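# Lift ring off stake, lay it flat in blue tray

## Task

Remove the ring from the stake and set it down so it rests flat on the bottom of the blue tray.

## Robot and tools

Robot: two Trossen-style six-joint arms, left_arm and right_arm, each with a parallel two-finger gripper and a wrist camera. They face each other across a table. In the scene frame the origin is the table centre, the table top sits at z = +0.020 m, +z is up, and left_arm's base is on the +y side (about (0.110, 0.456, 0.105)), right_arm's on the -y side (about (-0.009, -0.456, 0.142)). Arm names do not match image sides.

Gripper geometry: fingers point along the gripper's own +x axis and close along its y axis. The reported end_effector_position is the midpoint between the fingers, roughly 3 to 4 cm behind the tips; only the final 1.5 cm of each finger's inner face is flat.

Command rows: every row is 14 numbers in [-1, 1]. The first seven belong to left_arm, the last seven to right_arm, each as dx, dy, dz, rx, ry, rz, opening. The six pose numbers are an offset, not a pose: they are measured from that arm's Hand target as it stood when the action or move began, along that Hand target's own axes (not the scene axes). A value of 1.0 equals 0.6 m for dx/dy/dz and 180 degrees for the rotation vector rx/ry/rz. Because offsets count from the current Hand target, sending the same offset twice moves the arm twice. Sending all six zeros re-commands the present Hand target. The opening number is absolute: +1 fully open (0.080 m), -1 fully closed; empty fingers meet near -0.78. A 0 opening is a real command, so repeat the current opening to leave a gripper alone. Closing fully takes at least about 0.6 s.

Tools:
- execute_actions(actions, cameras): actions is a list of actions; each action is up to 15 rows (one per 1/30 s step), each row offset from the action's start pose; a short action repeats its last row. Images appear only when actions is empty or cameras lists them.
- move(target, speed, blend, opening_speed, grip_force, blocking, cameras): target is one 14-number row or up to 15 rows; all rows are offsets from the same starting Hand targets. speed is m/s (0.002 to 4.3, default 0.25; rotation capped at twice that in rad/s), one value or one per target. blend is a corner-rounding distance in metres for lists (0 = stop at each). opening_speed is scale units per second, 0.2 or more. grip_force is newtons per pad, 8 to 34, persistent. blocking=false returns early while the move continues. Paths are straight, ignore obstacles, last 0.5 to 10 s, and stop together.
- wait(seconds 0 to 10), stop() to brake a running move, zoom_image(camera, region [x0,y0,x1,y1] pixels, at most 504 per side) on cam_left_wrist or cam_right_wrist (672x504 images), read_manual(section="licences"), finished_scene(scene) which ends the scene irreversibly.

Results: end_effector_position (m), end_effector_quat_wxyz and velocities are in the scene frame and may be off by a few cm. Hand target is the last commanded pose after clipping; the gripper often rests short of it, and only a new command closes that gap. grip_measured uses the opening scale (error up to ~2 mm; on a squeezed part reads narrower than the part). To hold something, command about 0.08 below the first-touch reading. grip_effort_n is motor effort (negative = closing), not pad force. Joint torques and External joint torques include weight, friction and offsets. A move adds a move: line: done, off_target, moving, held, blocked or fault, plus limits such as paced or held. blocked means the gripper stopped far from its goal, probably on an obstacle; to stop a push, command the target back beyond the gripper. Wrist depth gives a 7x7 grid of distances per camera, rows split by " / ", '-' for no data. Camera calibrations are provided for both wrist cameras but can be slightly off.

Controller: each step it limits commanded orientation to within 32 degrees of the measured one, and solves position first. Weight and friction can leave the gripper low, short or tilted; small moves can go sideways. Check position and orientation after moves and correct tilt. Avoid paths near an arm's own base.

Avoid: dropping the ring or releasing it while moving, fast or hard contact with the table, stake, tray or other arm, anything falling or being left off the table, and the wrist-camera cable touching things. Contact torque at a joint limit (waist 18.2, shoulder 22.5, elbow 22.4, wrist pitch 5.92, wrist yaw 5.9, wrist roll 5.54 N m) freezes that arm for 10 s. Long stretched holds heat motors; at 95 °C the arm is held for 30 to 60 s or goes limp. Large jumps in one step can trigger an over-speed fault. The clearance check does not prevent grippers or cameras hitting each other. Loose objects may be nudged briefly. The result must hold after the robot lets go.

Each tool is called after "Request:" by a JSON object that holds its "api" and its "payload".

## Session

Request:
{"api": "execute_actions", "payload": {"actions": []}}

Scene clock: 0.00 s.
left_arm: end_effector_position=(+0.1296, +0.0732, +0.1827) grip_measured=+1.000 grip_effort_n=n/a end_effector_quat_wxyz=(+0.719, +0.265, +0.523, -0.374) | right_arm: end_effector_position=(+0.0205, -0.2084, +0.3210) grip_measured=+1.000 grip_effort_n=n/a end_effector_quat_wxyz=(+0.681, -0.418, +0.302, +0.521)
Joint positions: left_arm=[-0.018 1.818 1.282 -0.771 -0.178 -0.616 0.08] | right_arm=[0.075 1.087 0.962 -0.968 0.31 0.035 0.08]
Joint velocities: within noise
Joint torques (N m): no reading
External joint torques (N m): no reading
Heat: left arm: hottest wrist yaw 35 °C (+0.0 °C/min); right arm: hottest wrist yaw 32 °C (+0.0 °C/min).
Wrist depth (mm): cam_left_wrist=[220 221 224 225 222 221 228 / 222 224 226 222 223 224 225 / 224 225 227 223 223 226 228 / 226 227 229 225 225 227 226 / 228 228 231 232 - 93 215 / - 93 233 236 236 87 - / - 232 236 237 237 240 -] | cam_right_wrist=[347 365 383 405 448 466 1839 / 334 355 370 395 440 459 1741 / 331 348 367 388 427 447 1629 / 324 341 361 387 412 437 1584 / 321 338 355 376 402 422 1531 / - 81 347 369 393 98 75 / - - 340 361 381 399 78]
Hand target: left_arm +0.1297, +0.0732, +0.1826; +0.719, +0.265, +0.523, -0.374 | right_arm +0.0205, -0.2079, +0.3228; +0.682, -0.415, +0.300, +0.521
Tool commands: left_gripper/opening=+1.0 right_gripper/opening=+1.0

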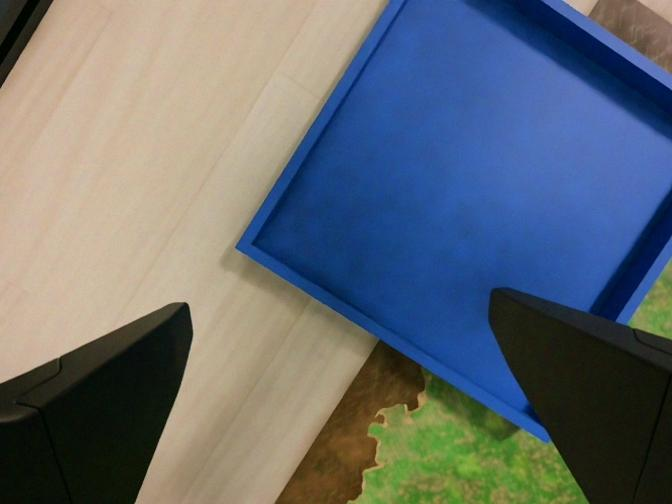

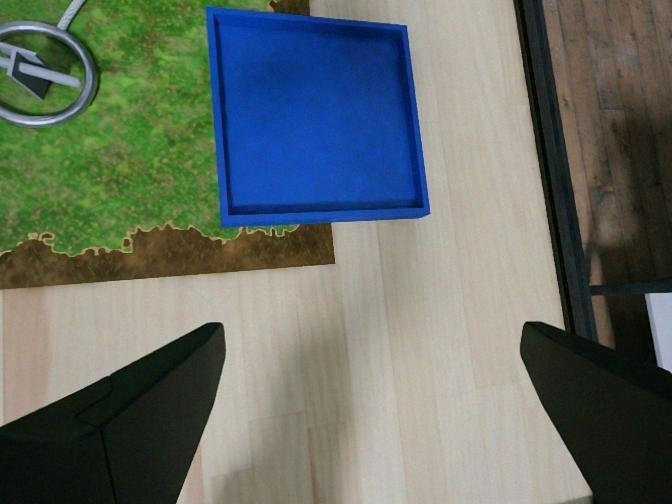

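Request:
{"api": "move", "payload": {"target": [0,0,0,0,0,0,1,0.119,0.281,0.229,-0.076,0.037,0.125,1], "cameras": ["all"]}}

Scene clock: 29.90 s.
left_arm: end_effector_position=(+0.1296, +0.0732, +0.1827) grip_measured=+1.000 grip_effort_n=-2.1 end_effector_quat_wxyz=(+0.719, +0.265, +0.523, -0.374) | right_arm: end_effector_position=(-0.1230, -0.0379, +0.2844) grip_measured=+1.000 grip_effort_n=1.6 end_effector_quat_wxyz=(+0.499, -0.457, +0.352, +0.647)
Joint positions: left_arm=[-0.018 1.818 1.282 -0.771 -0.178 -0.616 0.08] | right_arm=[0.276 1.909 1.65 -0.969 0.002 0.008 0.08]
Joint torques (N m): left_arm=[0.06 -7.27 5.43 0.68 -0.18 0.01] | right_arm=[-0.01 -9.95 6.58 0.5 -0.29 -0.24]
External joint torques (N m): left_arm=[0.05 0.7 -0.6 -0.08 -0.03 0.01] | right_arm=[-0.01 -1.46 0.53 -0.37 -0.29 -0.24]
Heat: left arm: hottest wrist yaw 35 °C (+0.0 °C/min); right arm: hottest elbow 33 °C (+6.0 °C/min).
Wrist depth (mm): cam_left_wrist=[220 221 223 223 222 222 229 / 222 224 225 225 223 223 224 / 223 225 227 223 223 - - / 227 227 228 225 224 227 228 / 227 229 231 233 228 93 220 / - 93 232 235 235 86 - / - 234 235 236 239 241 -] | cam_right_wrist=[320 321 320 321 319 319 321 / 324 321 321 320 319 322 322 / 324 322 324 323 323 320 324 / 326 324 324 324 324 322 317 / 327 328 326 326 328 321 - / - 81 329 330 326 97 75 / - - 330 330 332 332 78]
Hand target: left_arm +0.1297, +0.0732, +0.1826; +0.719, +0.265, +0.523, -0.374 | right_arm -0.1250, -0.0352, +0.2853; +0.496, -0.456, +0.350, +0.651
Off the commanded pose: left_arm 0.000 m, 0 deg | right_arm 0.003 m, 1 deg.
move: done
camera_calibration:
cam_right_wrist: T_world_to_cam=[[0.968829, 0.247688, -0.0046276, 0.141816], [0.247677, -0.968838, -0.00289929, 0.0278746], [-0.00520151, 0.00166277, -0.999985, 0.360229], [0, 0, 0, 1]] pos_world=[-0.142425, -0.00871904, 0.36096]

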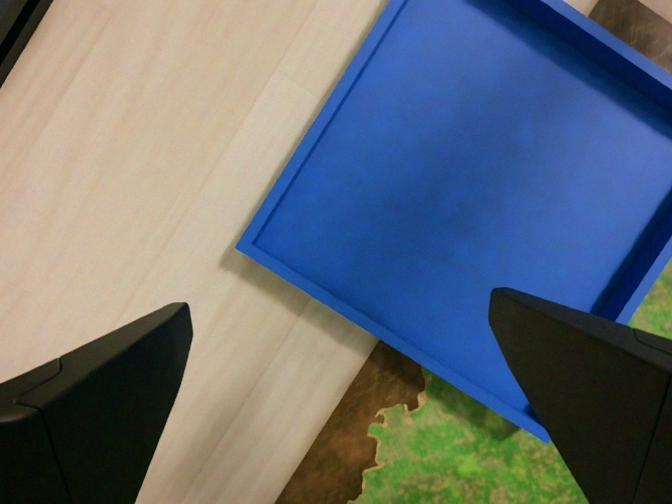

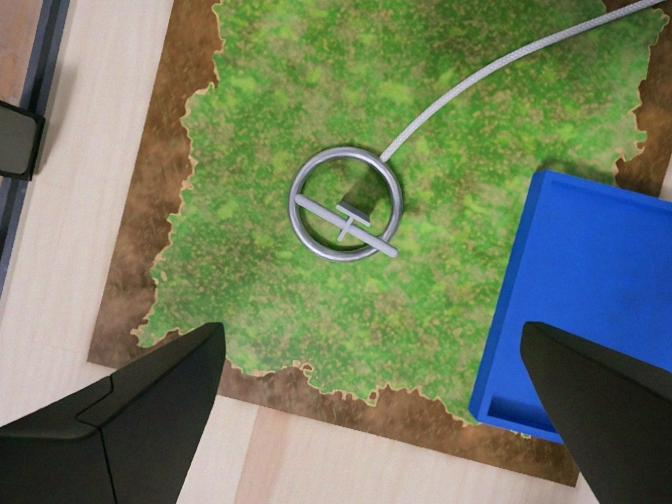

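Request:
{"api": "zoom_image", "payload": {"camera": "cam_right_wrist", "region": [240, 100, 460, 300]}}

Request:
{"api": "zoom_image", "payload": {"camera": "cam_right_wrist", "region": [300, 0, 672, 200]}}

Scaled by 2.291 from the camera's 672x504 image, which has a finer 960x720 frame.

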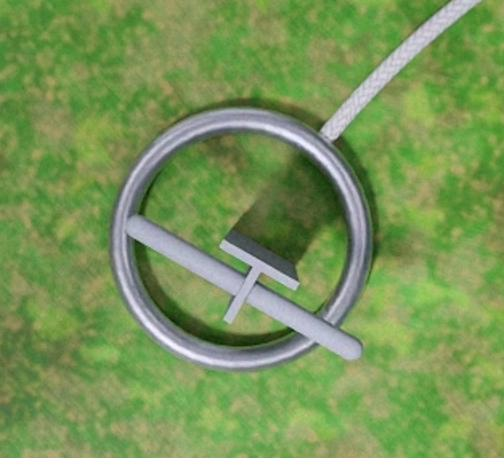

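Scaled by 1.355 from the camera's 672x504 image, which has a finer 960x720 frame.

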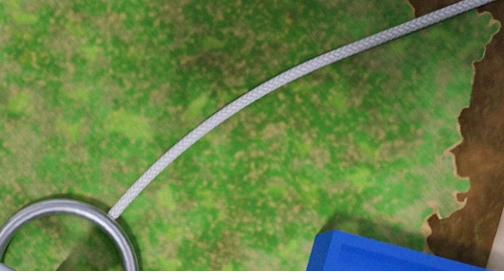

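Request:
{"api": "move", "payload": {"target": [0,0,0,0,0,0,1,0.22,0.003,-0.225,0,-0.306,0,1], "cameras": ["cam_right_wrist"]}}

Scene clock: 47.93 s.
left_arm: end_effector_position=(+0.1296, +0.0732, +0.1827) grip_measured=+1.000 grip_effort_n=-1.6 end_effector_quat_wxyz=(+0.719, +0.265, +0.523, -0.374) | right_arm: end_effector_position=(-0.1059, -0.1140, +0.1174) grip_measured=+1.000 grip_effort_n=1.6 end_effector_quat_wxyz=(+0.594, -0.150, +0.117, +0.781)
Joint positions: left_arm=[-0.018 1.818 1.282 -0.771 -0.178 -0.616 0.08] | right_arm=[0.288 2.265 0.31 1.572 0.006 0.008 0.08]
Joint torques (N m): left_arm=[0.09 -7.26 5.44 0.68 -0.17 0.01] | right_arm=[0.19 -6.53 -0.07 1.55 0.13 0.05]
External joint torques (N m): left_arm=[0.17 0.7 -0.57 -0.07 -0.04 0.01] | right_arm=[0.19 -0.79 -1.06 -0.1 0.13 0.05]
Heat: left arm: hottest wrist yaw 35 °C (+0.0 °C/min); right arm: hottest elbow 36 °C (+7.5 °C/min).
Wrist depth (mm): cam_left_wrist=[220 222 224 224 221 222 228 / 223 223 226 222 221 225 226 / 224 225 227 223 - 225 228 / 226 226 227 225 227 226 223 / 228 227 232 233 228 92 216 / - 93 233 235 237 87 - / - 233 234 237 237 240 -] | cam_right_wrist=[- - 510 533 518 507 463 / 2351 386 388 390 391 392 395 / 299 301 302 298 302 301 303 / 245 245 245 236 236 247 245 / 206 213 207 206 206 214 208 / - 81 173 178 179 170 75 / - - 157 158 157 157 78]
Hand target: left_arm +0.1297, +0.0732, +0.1826; +0.719, +0.265, +0.523, -0.374 | right_arm -0.1058, -0.1152, +0.1153; +0.601, -0.103, +0.081, +0.788
Off the commanded pose: left_arm 0.000 m, 0 deg | right_arm 0.002 m, 7 deg.
joint sent to its limit (right arm) — joint 4 (wrist pitch), upper limit. The joint targets are off in orientation, not in position.
move: off_target (right_arm)
camera_calibration:
cam_right_wrist: T_world_to_cam=[[0.964471, 0.263854, -0.0132988, 0.145784], [0.16489, -0.640528, -0.750024, 0.0657332], [-0.206415, 0.721183, -0.661277, 0.214419], [0, 0, 0, 1]] pos_world=[-0.107184, -0.150997, 0.19303]
Images, in order (width x height): cam_right_wrist 672x504.

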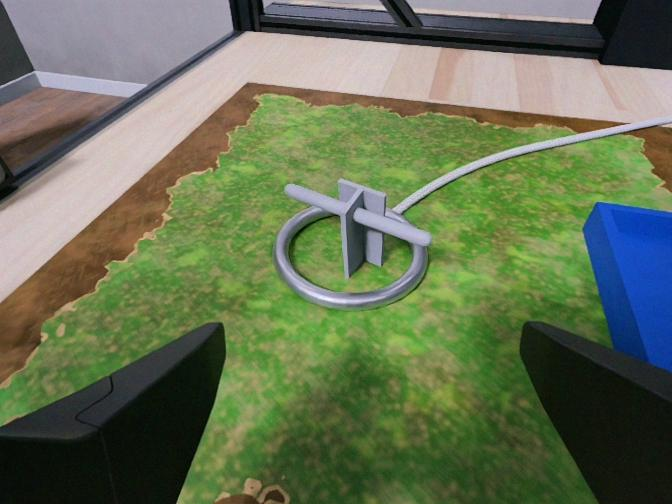

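Request:
{"api": "zoom_image", "payload": {"camera": "cam_right_wrist", "region": [250, 150, 460, 330]}}

Scaled by 2.400 from the camera's 672x504 image, which has a finer 960x720 frame.

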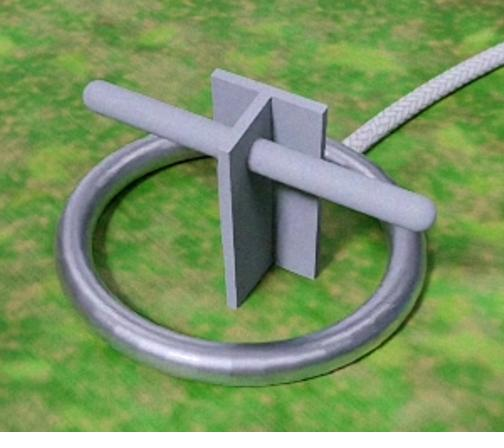

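Request:
{"api": "move", "payload": {"target": [-0.101,-0.356,-0.228,0.770,0.049,-0.122,1,-0.129,0,-0.035,0,0,0,1], "cameras": ["all"]}}

Scene clock: 144.47 s.
left_arm: end_effector_position=(-0.1289, +0.0716, +0.2024) grip_measured=+1.000 grip_effort_n=-2.6 end_effector_quat_wxyz=(-0.086, +0.702, -0.089, -0.702) | right_arm: end_effector_position=(-0.0846, -0.1929, +0.1130) grip_measured=+1.000 grip_effort_n=1.6 end_effector_quat_wxyz=(+0.583, -0.216, +0.164, +0.766)
Joint positions: left_arm=[-0.556 2.322 2.157 -1.402 -0.002 1.262 0.08] | right_arm=[0.296 2.148 0.027 1.572 0.013 0.008 0.08]
Joint torques (N m): left_arm=[-0.04 -8.87 6.41 -0.05 0.17 0.15] | right_arm=[0.2 -6.63 -1.02 1.44 0.14 0.24]
External joint torques (N m): left_arm=[0.07 2.29 0.63 -0.35 0.12 0.15] | right_arm=[0.19 -2.53 -1.08 -0.13 0.14 0.24]
Heat: left arm: hottest elbow 35 °C (+2.0 °C/min); right arm: hottest wrist pitch 38 °C (+2.0 °C/min).
Wrist depth (mm): cam_left_wrist=[199 200 203 208 210 213 217 / 210 211 213 220 222 227 233 / 222 222 227 232 237 242 247 / 236 238 239 249 254 260 266 / 249 249 262 268 272 93 275 / - 93 277 274 294 86 - / - 284 299 304 319 - -] | cam_right_wrist=[363 364 365 366 371 368 368 / 296 295 297 276 300 303 278 / 249 250 251 252 254 252 265 / 216 216 217 217 217 219 209 / 190 194 191 191 192 198 176 / - 81 168 171 171 164 75 / - - 155 155 155 155 78]
Hand target: left_arm -0.1304, +0.0705, +0.1995; -0.089, +0.701, -0.089, -0.701 | right_arm -0.0847, -0.1926, +0.1151; +0.601, -0.103, +0.081, +0.788
Off the commanded pose: left_arm 0.003 m, 0 deg | right_arm 0.002 m, 16 deg.
joint sent to its limit (right arm) — joint 4 (wrist pitch), upper limit. The joint targets are off in orientation, not in position.
move: off_target (right_arm)
camera_calibration:
cam_left_wrist: T_world_to_cam=[[0.270678, 0.960669, 0.0620365, -0.0434448], [0.919856, -0.277107, 0.277625, 0.116726], [0.283897, -0.0180824, -0.958684, 0.31121], [0, 0, 0, 1]] pos_world=[-0.183963, 0.079709, 0.268641]
cam_right_wrist: T_world_to_cam=[[0.964505, 0.263946, -0.00796686, 0.145428], [0.199874, -0.749426, -0.631198, -0.0231387], [-0.172573, 0.607201, -0.775581, 0.266641], [0, 0, 0, 1]] pos_world=[-0.0896259, -0.21763, 0.193355]

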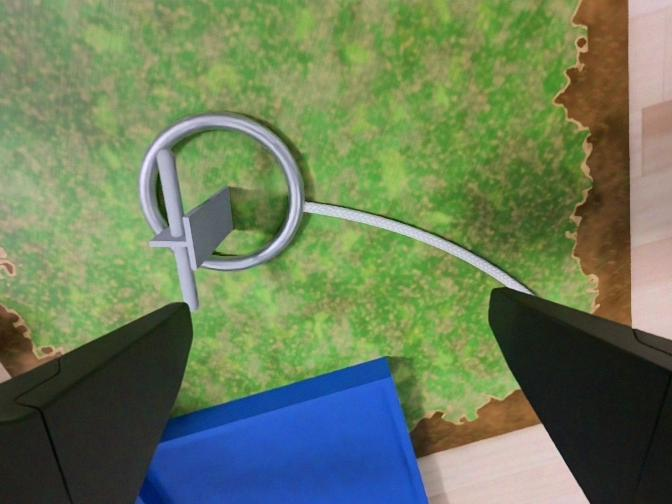

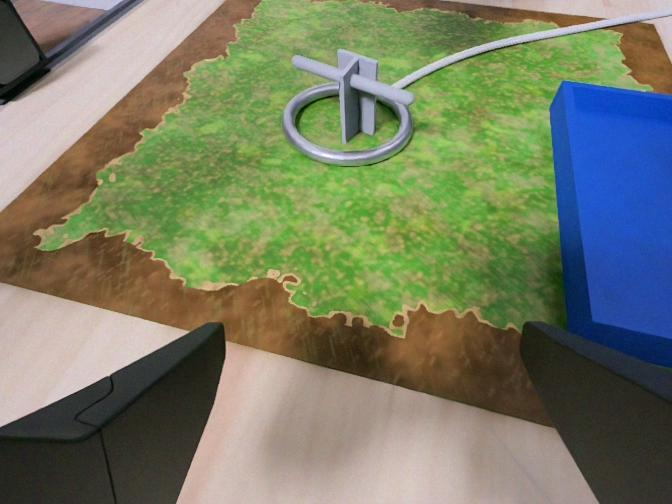

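Request:
{"api": "move", "payload": {"target": [0.105,0.0205,0.0153,0,0,0,0,0,0,0,0,0,0,1], "cameras": ["all"]}}

Scene clock: 158.97 s.
left_arm: end_effector_position=(-0.1417, +0.0591, +0.1417) grip_measured=+0.003 grip_effort_n=-16.0 end_effector_quat_wxyz=(-0.086, +0.701, -0.093, -0.702) | right_arm: end_effector_position=(-0.0846, -0.1929, +0.1131) grip_measured=+1.000 grip_effort_n=1.6 end_effector_quat_wxyz=(+0.583, -0.215, +0.164, +0.766)
Joint positions: left_arm=[-0.565 2.412 2.073 -1.222 -0.002 1.258 0.035] | right_arm=[0.296 2.147 0.027 1.572 0.013 0.008 0.08]
Joint torques (N m): left_arm=[-0.19 -9.83 4.65 0.36 0.17 -0.11] | right_arm=[0.19 -6.63 -1.07 1.44 0.13 0.24]
External joint torques (N m): left_arm=[-0.17 1.73 -1.12 0.02 0.12 -0.1] | right_arm=[0.19 -2.52 -1.15 -0.14 0.13 0.24]
Heat: left arm: hottest elbow 36 °C (+2.0 °C/min); right arm: hottest wrist pitch 38 °C (+1.0 °C/min).
Wrist depth (mm): cam_left_wrist=[145 148 150 151 154 156 159 / 154 156 158 161 163 165 169 / 163 162 168 169 175 177 181 / 173 170 176 181 184 189 193 / 185 182 146 195 98 199 208 / - - 71 212 - - - / - - 220 223 208 - -] | cam_right_wrist=[365 365 367 365 371 372 370 / 294 295 298 278 292 301 283 / 249 250 250 251 253 254 236 / 216 218 217 218 218 219 211 / 190 195 190 191 191 197 178 / - 81 167 171 171 165 75 / - - 155 155 155 156 78]
Hand target: left_arm -0.1423, +0.0609, +0.1366; -0.089, +0.701, -0.089, -0.701 | right_arm -0.0847, -0.1925, +0.1152; +0.601, -0.103, +0.081, +0.788
Off the commanded pose: left_arm 0.005 m, 1 deg | right_arm 0.002 m, 16 deg.
joint sent to its limit (right arm) — joint 4 (wrist pitch), upper limit. The joint targets are off in orientation, not in position.
move: off_target (right_arm)
camera_calibration:
cam_left_wrist: T_world_to_cam=[[0.276, 0.959516, 0.0561504, -0.0226187], [0.919296, -0.280582, 0.275987, 0.14233], [0.280569, -0.0245538, -0.95952, 0.256435], [0, 0, 0, 1]] pos_world=[-0.196548, 0.0679347, 0.208043]
cam_right_wrist: T_world_to_cam=[[0.964509, 0.263927, -0.00800832, 0.145406], [0.19977, -0.749211, -0.631486, -0.0229059], [-0.172666, 0.607474, -0.775346, 0.266663], [0, 0, 0, 1]] pos_world=[-0.0896263, -0.217529, 0.193456]

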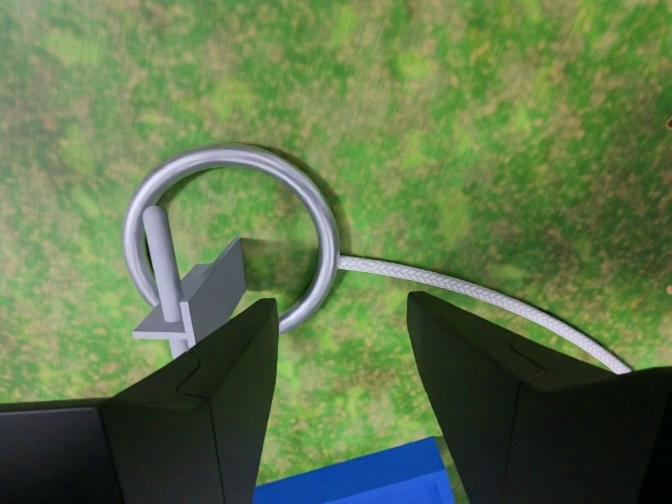

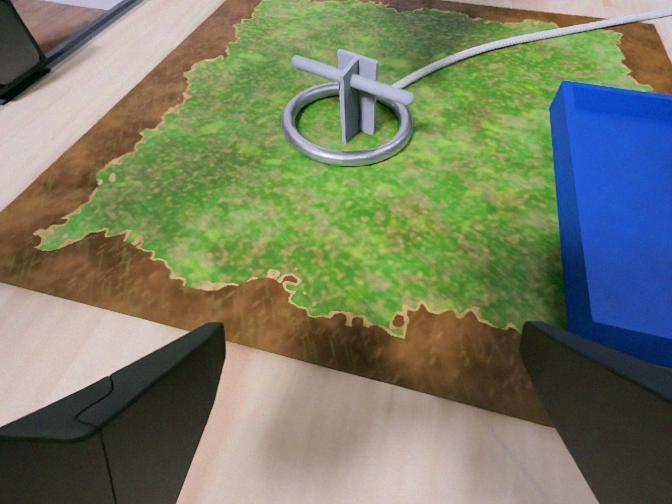

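Request:
{"api": "move", "payload": {"target": [0.1,0,0,0,0,0,0,0,0,0,0,0,0,1], "speed": 0.15, "cameras": ["all"]}}

Scene clock: 172.57 s.
left_arm: end_effector_position=(-0.1426, +0.0577, +0.0828) grip_measured=+0.003 grip_effort_n=-16.0 end_effector_quat_wxyz=(-0.085, +0.700, -0.094, -0.703) | right_arm: end_effector_position=(-0.0846, -0.1929, +0.1131) grip_measured=+1.000 grip_effort_n=1.6 end_effector_quat_wxyz=(+0.583, -0.215, +0.164, +0.766)
Joint positions: left_arm=[-0.565 2.471 1.942 -1.028 -0.002 1.258 0.035] | right_arm=[0.296 2.147 0.027 1.572 0.013 0.008 0.08]
Joint torques (N m): left_arm=[-0.13 -9.7 4.2 0.38 0.17 -0.1] | right_arm=[0.21 -6.64 -1.07 1.44 0.14 0.25]
External joint torques (N m): left_arm=[-0.23 1.99 -1.37 0.06 0.13 -0.1] | right_arm=[0.22 -2.53 -1.15 -0.14 0.13 0.24]
Heat: left arm: hottest shoulder 36 °C (+6.0 °C/min); right arm: hottest wrist pitch 38 °C (+1.0 °C/min).
Wrist depth (mm): cam_left_wrist=[- 96 98 100 100 102 104 / 101 102 103 105 107 109 110 / - 105 107 112 114 116 117 / - 116 117 116 121 124 126 / - 122 121 125 99 131 135 / - - 71 136 100 - - / - - 143 150 150 - -] | cam_right_wrist=[362 362 347 238 367 368 375 / 294 296 296 279 293 300 285 / 249 250 252 253 252 253 - / 215 215 216 217 218 218 201 / 191 195 191 192 191 198 174 / - 81 167 171 171 166 75 / - - 155 155 156 155 78]
Hand target: left_arm -0.1423, +0.0609, +0.0765; -0.089, +0.701, -0.089, -0.701 | right_arm -0.0847, -0.1925, +0.1152; +0.601, -0.103, +0.081, +0.788
Off the commanded pose: left_arm 0.007 m, 1 deg | right_arm 0.002 m, 16 deg.
joint sent to its limit (right arm) — joint 4 (wrist pitch), upper limit. The joint targets are off in orientation, not in position.
move: off_target (right_arm)
camera_calibration:
cam_left_wrist: T_world_to_cam=[[0.276116, 0.959688, 0.0525235, -0.0173066], [0.919849, -0.279707, 0.275029, 0.15912], [0.278634, -0.0276264, -0.96, 0.200102], [0, 0, 0, 1]] pos_world=[-0.197343, 0.0666438, 0.149244]
cam_right_wrist: T_world_to_cam=[[0.964509, 0.263927, -0.00800832, 0.145406], [0.19977, -0.749211, -0.631486, -0.0229059], [-0.172666, 0.607474, -0.775346, 0.266663], [0, 0, 0, 1]] pos_world=[-0.0896263, -0.217529, 0.193456]

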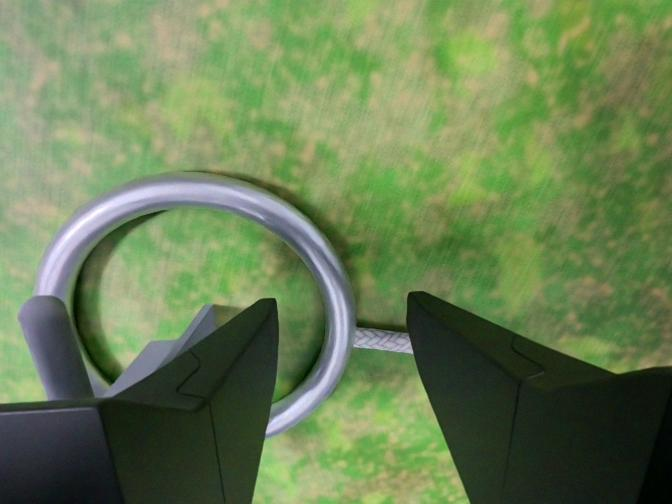

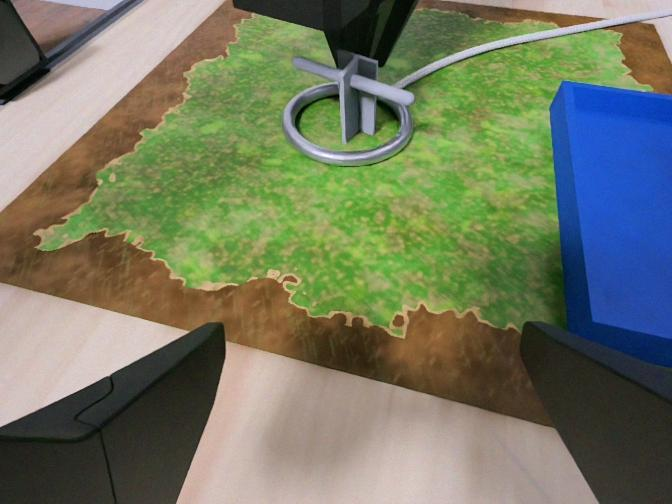

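Request:
{"api": "move", "payload": {"target": [0.032,0.004,0,0,0,0,0,0,0,0,0,0,0,1], "speed": 0.06, "cameras": ["all"]}}

Scene clock: 178.67 s.
left_arm: end_effector_position=(-0.1449, +0.0541, +0.0679) grip_measured=+0.003 grip_effort_n=-15.6 end_effector_quat_wxyz=(-0.081, +0.698, -0.097, -0.704) | right_arm: end_effector_position=(-0.0846, -0.1929, +0.1131) grip_measured=+1.000 grip_effort_n=1.6 end_effector_quat_wxyz=(+0.583, -0.215, +0.164, +0.766)
Joint positions: left_arm=[-0.565 2.5 1.935 -0.982 -0.002 1.258 0.035] | right_arm=[0.296 2.147 0.027 1.572 0.013 0.008 0.08]
Joint torques (N m): left_arm=[-0.01 -8.95 3.88 0.4 0.18 -0.06] | right_arm=[0.2 -6.62 -1.07 1.44 0.14 0.24]
External joint torques (N m): left_arm=[0.05 2.84 -1.65 0.04 0.13 -0.05] | right_arm=[0.2 -2.56 -1.13 -0.11 0.13 0.24]
Heat: left arm: hottest shoulder 37 °C (+6.0 °C/min); right arm: hottest wrist pitch 38 °C (+0.0 °C/min).
Wrist depth (mm): cam_left_wrist=[- 84 85 87 88 88 90 / - 89 90 91 93 94 95 / - 93 95 97 99 101 101 / - 100 103 103 105 107 109 / 107 108 107 109 104 113 117 / - - 71 117 113 - - / - - 117 131 130 - -] | cam_right_wrist=[359 360 333 194 351 371 369 / 297 294 296 277 301 300 282 / 249 250 250 251 253 253 242 / 216 216 217 218 217 219 200 / 191 194 190 191 191 196 178 / - 81 167 172 172 165 75 / - - 155 155 155 156 78]
Hand target: left_arm -0.1429, +0.0586, +0.0574; -0.089, +0.701, -0.089, -0.701 | right_arm -0.0847, -0.1925, +0.1152; +0.601, -0.103, +0.081, +0.788
Off the commanded pose: left_arm 0.012 m, 1 deg | right_arm 0.002 m, 16 deg.
joint sent to its limit (right arm) — joint 4 (wrist pitch), upper limit. The joint targets are off in orientation, not in position.
move: off_target (left_arm, right_arm)
camera_calibration:
cam_left_wrist: T_world_to_cam=[[0.276382, 0.960103, 0.0426037, -0.0117979], [0.921368, -0.277317, 0.272354, 0.164573], [0.273303, -0.0360202, -0.961253, 0.186076], [0, 0, 0, 1]] pos_world=[-0.199227, 0.0636687, 0.134547]
cam_right_wrist: T_world_to_cam=[[0.964509, 0.263927, -0.00800832, 0.145406], [0.19977, -0.749211, -0.631486, -0.0229059], [-0.172666, 0.607474, -0.775346, 0.266663], [0, 0, 0, 1]] pos_world=[-0.0896263, -0.217529, 0.193456]

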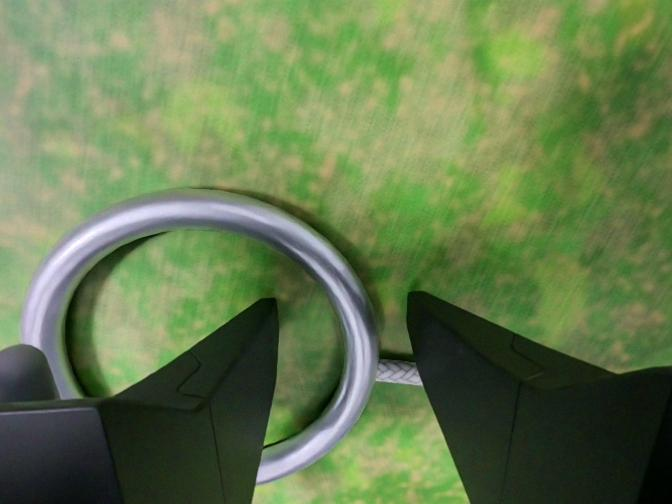

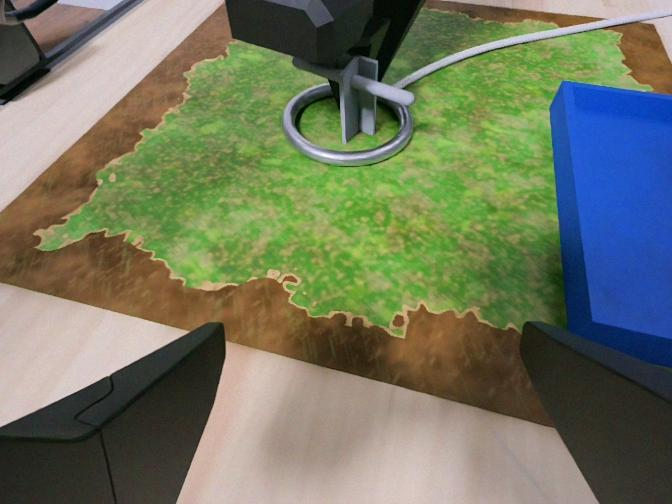

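Request:
{"api": "move", "payload": {"target": [[-0.013,0.003,0,0,0,0,0,0,0,0,0,0,0,1],[-0.013,0.003,0,0,0,0,-0.9,0,0,0,0,0,0,1]], "speed": 0.1, "opening_speed": 1.2, "cameras": ["all"]}}

Scene clock: 187.53 s.
left_arm: end_effector_position=(-0.1428, +0.0575, +0.0689) grip_measured=-0.628 grip_effort_n=-83.5 end_effector_quat_wxyz=(-0.088, +0.701, -0.091, -0.702) | right_arm: end_effector_position=(-0.0846, -0.1929, +0.1131) grip_measured=+1.000 grip_effort_n=1.6 end_effector_quat_wxyz=(+0.583, -0.215, +0.164, +0.766)
Joint positions: left_arm=[-0.565 2.5 1.94 -1.006 -0.002 1.258 0.007] | right_arm=[0.296 2.147 0.027 1.572 0.013 0.008 0.08]
Joint torques (N m): left_arm=[0.13 -9.35 5.94 0.09 0.15 0] | right_arm=[0.22 -6.63 -1.08 1.44 0.14 0.24]
External joint torques (N m): left_arm=[0.22 2.45 0.4 -0.24 0.1 0] | right_arm=[0.22 -2.52 -1.16 -0.14 0.14 0.24]
Heat: left arm: hottest shoulder 39 °C (+8.1 °C/min); right arm: hottest wrist pitch 38 °C (+0.0 °C/min).
Wrist depth (mm): cam_left_wrist=[- 84 86 87 88 89 92 / - 89 90 92 94 96 97 / - 92 91 97 100 102 104 / 100 100 103 104 107 109 111 / 107 107 109 101 112 117 120 / - - - 108 - - - / - - - 130 - - -] | cam_right_wrist=[349 363 333 195 351 369 373 / 293 294 296 277 297 302 289 / 248 249 249 252 252 253 247 / 215 216 217 218 218 219 201 / 191 195 191 192 192 197 191 / - 81 168 171 172 165 75 / - - 154 155 155 156 78]
Hand target: left_arm -0.1433, +0.0568, +0.0652; -0.089, +0.701, -0.089, -0.701 | right_arm -0.0847, -0.1925, +0.1152; +0.601, -0.103, +0.081, +0.788
Off the commanded pose: left_arm 0.004 m, 0 deg | right_arm 0.002 m, 16 deg.
joint sent to its limit (right arm) — joint 4 (wrist pitch), upper limit. The joint targets are off in orientation, not in position.
move: off_target (right_arm)
camera_calibration:
cam_left_wrist: T_world_to_cam=[[0.27579, 0.959235, 0.0617109, -0.0170122], [0.918544, -0.28192, 0.277124, 0.162845], [0.283225, -0.019744, -0.95885, 0.187016], [0, 0, 0, 1]] pos_world=[-0.197856, 0.0659204, 0.135242]
cam_right_wrist: T_world_to_cam=[[0.964509, 0.263927, -0.00800832, 0.145406], [0.19977, -0.749211, -0.631486, -0.0229059], [-0.172666, 0.607474, -0.775346, 0.266663], [0, 0, 0, 1]] pos_world=[-0.0896263, -0.217529, 0.193456]

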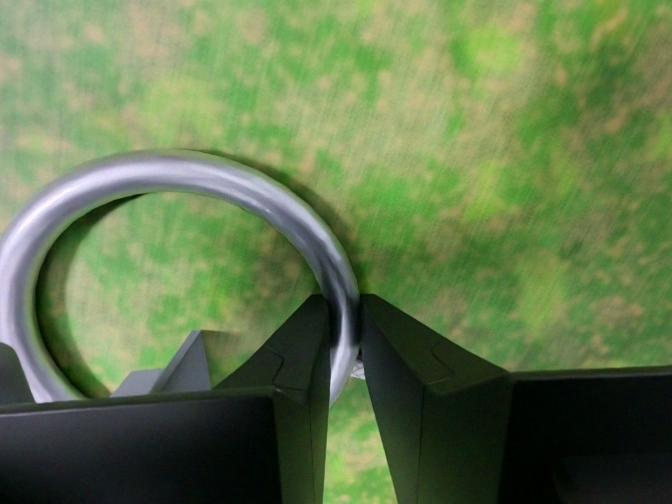

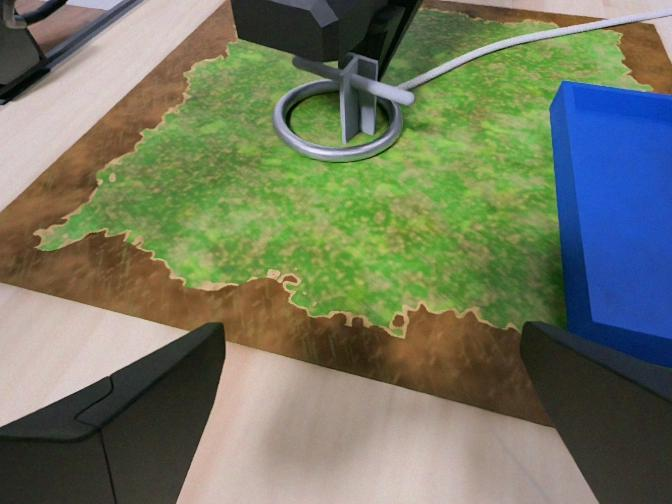

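Request:
{"api": "move", "payload": {"target": [[-0.0067,0.005,0.0167,0,0,0,-0.9,0,0,0,0,0,0,1],[-0.0205,0.005,0,0,-0.097,0,-0.9,0,0,0,0,0,0,1],[-0.0358,0.005,-0.0178,0,-0.194,0,-0.9,0,0,0,0,0,0,1]], "speed": 0.06, "blend": 0.004, "cameras": ["all"]}}

Scene clock: 208.70 s.
left_arm: end_effector_position=(-0.1310, +0.0481, +0.0851) grip_measured=-0.627 grip_effort_n=-83.5 end_effector_quat_wxyz=(-0.107, +0.465, -0.056, -0.877) | right_arm: end_effector_position=(-0.0846, -0.1929, +0.1131) grip_measured=+1.000 grip_effort_n=1.6 end_effector_quat_wxyz=(+0.583, -0.215, +0.164, +0.766)
Joint positions: left_arm=[-0.355 2.438 1.781 -0.839 0.591 1.434 0.007] | right_arm=[0.296 2.147 0.027 1.572 0.013 0.008 0.08]
Joint torques (N m): left_arm=[-0.22 -11.15 3.85 0.55 1.05 0.23] | right_arm=[0.2 -6.63 -1.08 1.44 0.14 0.24]
External joint torques (N m): left_arm=[-0.23 0.31 -1.62 0.13 0.65 0.23] | right_arm=[0.19 -2.57 -1.1 -0.1 0.14 0.24]
Heat: left arm: hottest shoulder 42 °C (+10.1 °C/min); right arm: hottest wrist pitch 38 °C (+0.0 °C/min).
Wrist depth (mm): cam_left_wrist=[147 149 152 155 157 160 163 / 141 143 145 148 150 153 156 / - 88 92 142 144 146 149 / - 131 133 136 138 140 142 / - 125 130 101 133 135 137 / - - - 107 - - - / - - - 120 - - -] | cam_right_wrist=[2172 348 365 174 182 369 372 / 292 297 296 279 291 300 281 / 249 250 250 250 252 253 249 / 215 217 217 217 218 219 216 / 190 195 191 191 192 197 - / - 81 168 171 172 165 75 / - - 155 155 155 155 78]
Hand target: left_arm -0.1338, +0.0512, +0.0866; +0.112, -0.459, +0.058, +0.880 | right_arm -0.0847, -0.1925, +0.1152; +0.601, -0.103, +0.081, +0.788
Off the commanded pose: left_arm 0.004 m, 1 deg | right_arm 0.002 m, 16 deg.
joint sent to its limit (right arm) — joint 4 (wrist pitch), upper limit. The joint targets are off in orientation, not in position.
move: off_target (right_arm)
camera_calibration:
cam_left_wrist: T_world_to_cam=[[0.297008, 0.953925, 0.0425863, -0.00760879], [0.911737, -0.270054, -0.309525, 0.193254], [-0.283763, 0.130759, -0.949937, 0.116597], [0, 0, 0, 1]] pos_world=[-0.140851, 0.0442012, 0.170901]
cam_right_wrist: T_world_to_cam=[[0.964509, 0.263927, -0.00800832, 0.145406], [0.19977, -0.749211, -0.631486, -0.0229059], [-0.172666, 0.607474, -0.775346, 0.266663], [0, 0, 0, 1]] pos_world=[-0.0896263, -0.217529, 0.193456]

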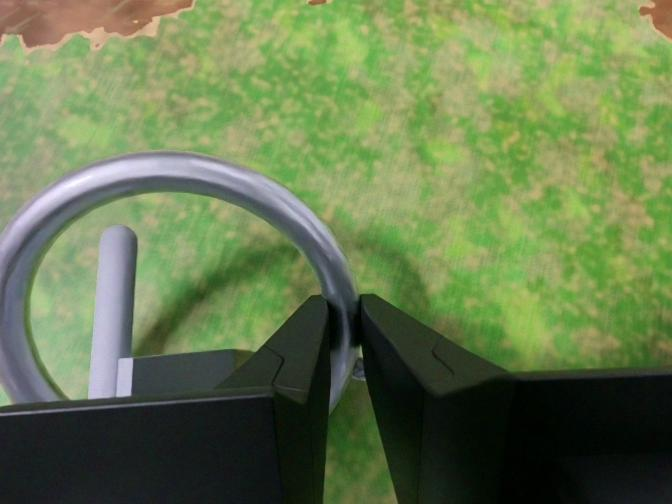

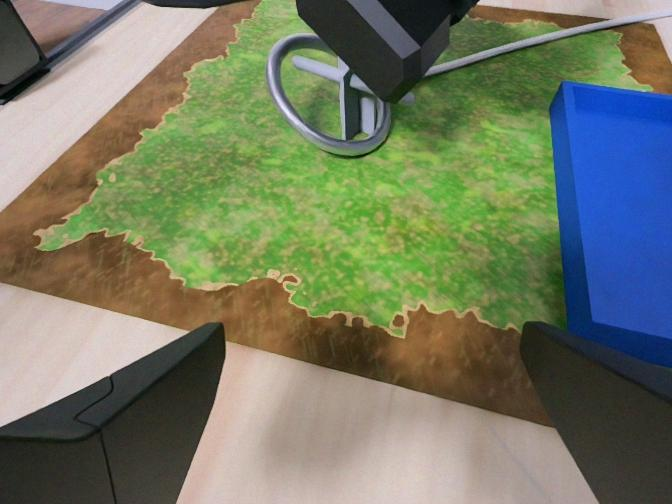

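Request:
{"api": "move", "payload": {"target": [[-0.0164,0,0.0115,0,0,0,-0.9,0,0,0,0,0,0,1],[-0.13,0,-0.1125,0,0,0,-0.9,0,0,0,0,0,0,1]], "speed": 0.08, "blend": 0.002, "cameras": ["all"]}}

Scene clock: 219.43 s.
left_arm: end_effector_position=(-0.0971, +0.0320, +0.1221) grip_measured=-0.627 grip_effort_n=-83.5 end_effector_quat_wxyz=(+0.141, -0.423, +0.114, +0.888) | right_arm: end_effector_position=(-0.0846, -0.1929, +0.1130) grip_measured=+1.000 grip_effort_n=1.6 end_effector_quat_wxyz=(+0.583, -0.216, +0.164, +0.766)
Joint positions: left_arm=[-0.254 2.431 1.898 -1.033 0.67 1.698 0.007] | right_arm=[0.296 2.147 0.027 1.572 0.013 0.008 0.08]
Joint torques (N m): left_arm=[2.25 -10.6 4.63 -0.24 0.26 -0.01] | right_arm=[-0.07 -5.47 -0.81 1.27 -0.05 0]
External joint torques (N m): left_arm=[2.25 0.73 -0.87 -0.55 -0.17 -0.01] | right_arm=[-0.1 -1.33 -0.91 -0.33 -0.05 0]
Heat: left arm: hottest shoulder 45 °C (+11.1 °C/min); right arm: hottest wrist pitch 38 °C (+0.0 °C/min).
Wrist depth (mm): cam_left_wrist=[214 213 213 210 209 208 207 / 201 200 199 198 197 196 195 / 189 189 184 186 186 185 184 / 179 143 176 175 176 175 174 / 170 147 130 104 169 166 166 / - - - 106 - - - / - - - 149 - - -] | cam_right_wrist=[363 364 364 349 249 372 373 / 295 295 296 265 288 301 282 / 249 249 251 251 253 251 236 / 217 215 217 217 217 219 206 / 190 195 190 192 192 196 176 / - 81 168 171 172 165 75 / - - 155 155 155 155 78]
Hand target: left_arm -0.0855, +0.0283, +0.1209; +0.132, -0.428, +0.106, +0.888 (not the last commanded pose) | right_arm -0.0846, -0.1929, +0.1131; +0.583, -0.215, +0.164, +0.766 (not the last commanded pose)
Off the commanded pose: left_arm 0.061 m, 8 deg | right_arm 0.002 m, 16 deg.
move: blocked (left_arm; both arms now hold where they are), off_target (right_arm)
camera_calibration:
cam_left_wrist: T_world_to_cam=[[0.405014, 0.913085, -0.0473279, 0.0188406], [0.841884, -0.392622, -0.370242, 0.174012], [-0.356644, 0.110108, -0.927729, 0.154407], [0, 0, 0, 1]] pos_world=[-0.0990606, 0.0341166, 0.208566]
cam_right_wrist: T_world_to_cam=[[0.964505, 0.263946, -0.00796686, 0.145401], [0.199874, -0.749426, -0.631198, -0.0230638], [-0.172573, 0.607201, -0.775581, 0.26658], [0, 0, 0, 1]] pos_world=[-0.0896259, -0.21753, 0.193355]

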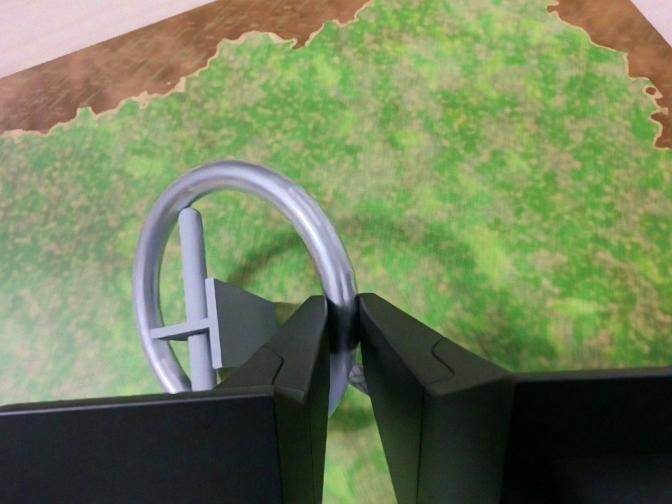

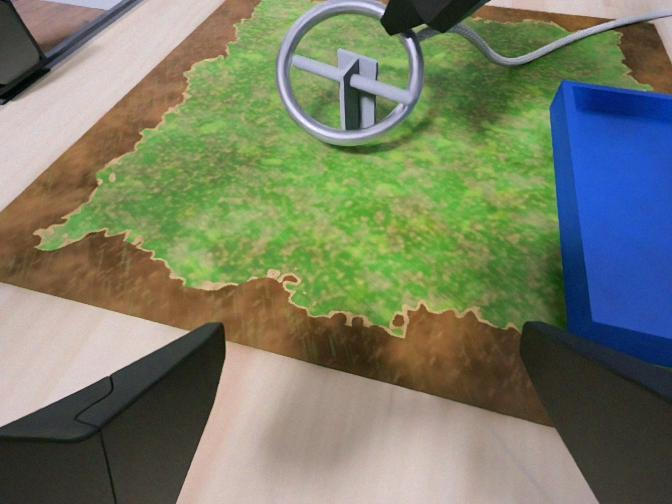

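Request:
{"api": "zoom_image", "payload": {"camera": "cam_right_wrist", "region": [250, 0, 460, 160]}}

Request:
{"api": "zoom_image", "payload": {"camera": "cam_left_wrist", "region": [110, 140, 400, 430]}}

Scaled by 2.400 from the camera's 672x504 image, which has a finer 960x720 frame.

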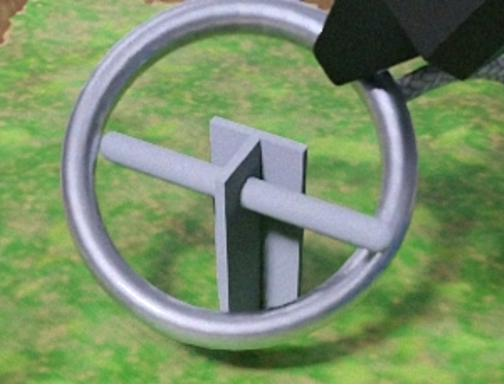

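Scaled by 1.738 from the camera's 672x504 image, which has a finer 960x720 frame.

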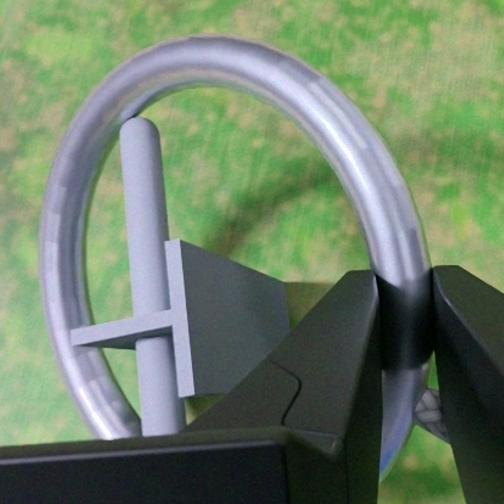

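Request:
{"api": "move", "payload": {"target": [[0.0257,0.0035,0.0352,0,0,0,-0.9,0,0,0,0,0,0,1],[0.0227,-0.016,0.0403,0.0866,0.0143,0.108,-0.9,0,0,0,0,0,0,1]], "speed": 0.06, "blend": 0.002, "cameras": ["all"]}}

Request:
{"api": "zoom_image", "payload": {"camera": "cam_right_wrist", "region": [250, 0, 460, 160]}}

Scene clock: 250.40 s.
left_arm: end_effector_position=(-0.1044, +0.0473, +0.1126) grip_measured=-0.627 grip_effort_n=-83.5 end_effector_quat_wxyz=(-0.038, +0.411, -0.284, -0.866) | right_arm: end_effector_position=(-0.0846, -0.1929, +0.1130) grip_measured=+1.000 grip_effort_n=1.6 end_effector_quat_wxyz=(+0.583, -0.216, +0.164, +0.766)
Joint positions: left_arm=[-0.291 2.152 1.298 -0.27 0.623 1.627 0.007] | right_arm=[0.296 2.147 0.027 1.572 0.013 0.008 0.08]
Joint torques (N m): left_arm=[-0.35 -11.66 4.48 1.44 0.88 0.03] | right_arm=[-0.07 -5.47 -0.82 1.27 -0.06 0]
External joint torques (N m): left_arm=[-0.37 -1.94 -0.95 0.51 0.51 0.05] | right_arm=[-0.09 -1.4 -0.87 -0.29 -0.06 -0.01]
Heat: left arm: hottest shoulder 45 °C (+6.1 °C/min); right arm: hottest wrist pitch 38 °C (+0.0 °C/min).
Wrist depth (mm): cam_left_wrist=[1992 250 219 194 175 158 144 / 272 239 209 187 167 152 140 / 258 231 191 178 163 147 135 / 243 206 185 165 156 143 132 / 232 204 130 104 149 139 127 / 225 - - 107 - - - / - - - 151 - - -] | cam_right_wrist=[361 362 365 351 259 367 372 / 295 297 295 255 291 301 282 / 250 248 252 252 253 253 - / 215 216 217 217 218 220 210 / 191 195 190 191 191 197 183 / - 81 168 171 171 165 75 / - - 154 155 155 155 78]
Hand target: left_arm -0.1081, +0.0465, +0.1242; +0.034, -0.402, +0.298, +0.865 | right_arm -0.0846, -0.1929, +0.1131; +0.583, -0.215, +0.164, +0.766
Off the commanded pose: left_arm 0.012 m, 2 deg | right_arm 0.000 m, 0 deg.
move: off_target (left_arm)
camera_calibration:
cam_left_wrist: T_world_to_cam=[[0.360433, 0.830876, -0.423949, 0.0490669], [0.831045, -0.492444, -0.258579, 0.173657], [-0.423618, -0.259121, -0.867988, 0.145076], [0, 0, 0, 1]] pos_world=[-0.100545, 0.0823399, 0.19163]
cam_right_wrist: T_world_to_cam=[[0.964505, 0.263946, -0.00796686, 0.145401], [0.199874, -0.749426, -0.631198, -0.0230638], [-0.172573, 0.607201, -0.775581, 0.26658], [0, 0, 0, 1]] pos_world=[-0.0896259, -0.21753, 0.193355]

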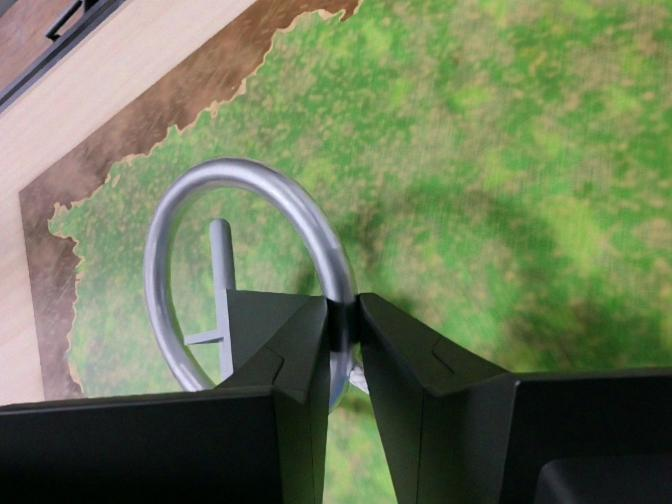

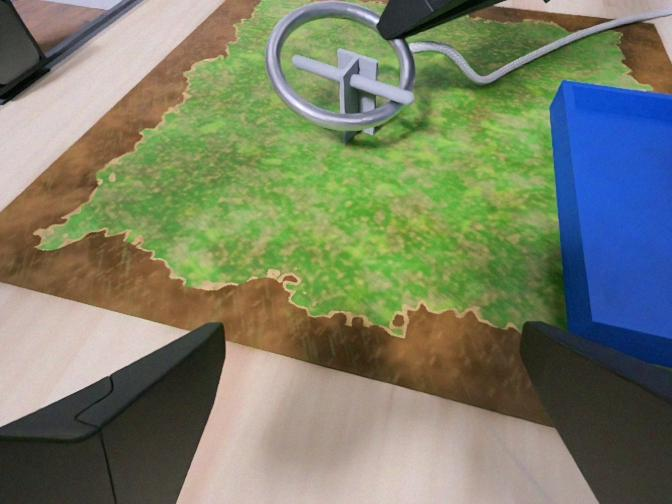

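Scaled by 2.400 from the camera's 672x504 image, which has a finer 960x720 frame.

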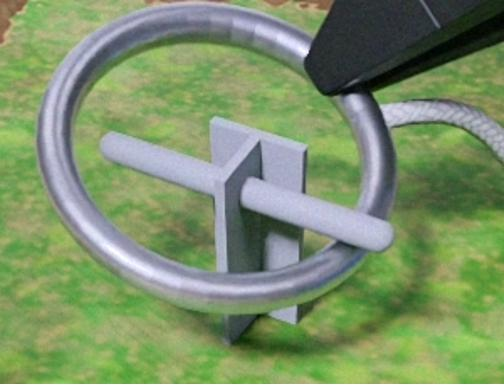

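Request:
{"api": "move", "payload": {"target": [[-0.023,-0.0092,-0.0445,0,0,0,-0.9,0,0,0,0,0,0,1],[-0.1253,0.0022,-0.115,0,0,0,-0.9,0,0,0,0,0,0,1]], "speed": 0.06, "blend": 0.005, "cameras": ["all"]}}

Scene clock: 265.00 s.
left_arm: end_effector_position=(-0.0477, +0.0253, +0.1414) grip_measured=-0.627 grip_effort_n=-83.5 end_effector_quat_wxyz=(-0.060, +0.385, -0.324, -0.862) | right_arm: end_effector_position=(-0.0846, -0.1929, +0.1130) grip_measured=+1.000 grip_effort_n=1.6 end_effector_quat_wxyz=(+0.583, -0.216, +0.164, +0.766)
Joint positions: left_arm=[-0.128 2.161 1.439 -0.526 0.737 1.914 0.007] | right_arm=[0.296 2.147 0.027 1.572 0.013 0.008 0.08]
Joint torques (N m): left_arm=[6.95 -11.21 4.24 -2.46 0.12 0.15] | right_arm=[-0.08 -5.46 -0.82 1.27 -0.06 -0.01]
External joint torques (N m): left_arm=[6.95 -1.32 -1.34 -3.2 -0.32 0.17] | right_arm=[-0.06 -1.36 -0.86 -0.3 -0.07 -0.01]
Heat: left arm: hottest shoulder 47 °C (+6.0 °C/min); right arm: hottest wrist pitch 38 °C (+0.0 °C/min).
Wrist depth (mm): cam_left_wrist=[1707 314 275 235 208 185 167 / 2270 306 260 226 201 179 162 / 337 290 252 213 192 173 157 / 322 275 173 196 185 168 152 / 300 262 226 106 175 162 148 / 290 - - 101 - - - / - - - 78 - - -] | cam_right_wrist=[2152 360 365 352 353 354 370 / 296 296 298 278 282 302 282 / 248 249 251 253 252 252 244 / 215 215 217 217 219 218 - / 190 194 189 191 191 196 176 / - 81 168 171 172 165 75 / - - 154 154 155 155 78]
Hand target: left_arm -0.0113, +0.0215, +0.1444; +0.034, -0.402, +0.298, +0.865 | right_arm -0.0846, -0.1929, +0.1131; +0.583, -0.215, +0.164, +0.766
Off the commanded pose: left_arm 0.037 m, 5 deg | right_arm 0.000 m, 0 deg.
move: off_target (left_arm)
camera_calibration:
cam_left_wrist: T_world_to_cam=[[0.414749, 0.77398, -0.478476, 0.0708265], [0.776956, -0.574924, -0.256519, 0.122343], [-0.473628, -0.265364, -0.839797, 0.182109], [0, 0, 0, 1]] pos_world=[-0.0381785, 0.0638449, 0.218207]
cam_right_wrist: T_world_to_cam=[[0.964505, 0.263946, -0.00796686, 0.145401], [0.199874, -0.749426, -0.631198, -0.0230638], [-0.172573, 0.607201, -0.775581, 0.26658], [0, 0, 0, 1]] pos_world=[-0.0896259, -0.21753, 0.193355]

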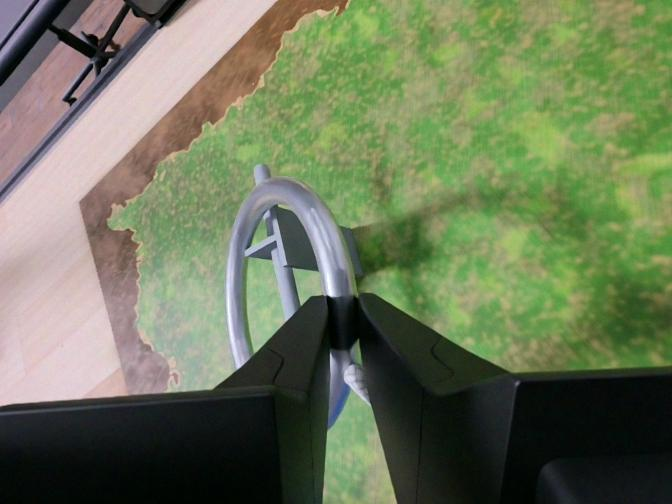

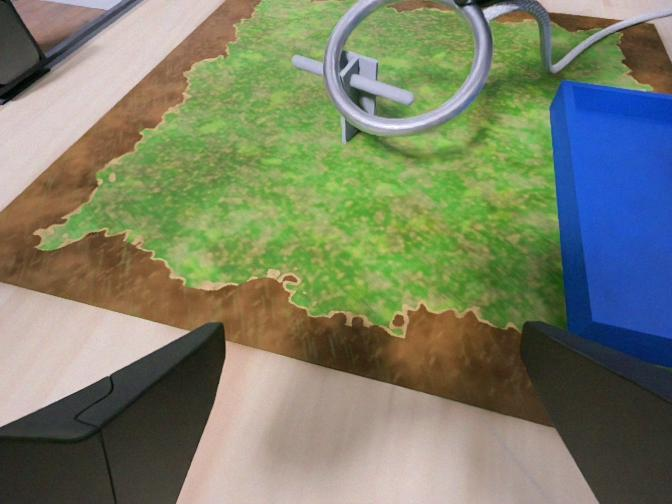

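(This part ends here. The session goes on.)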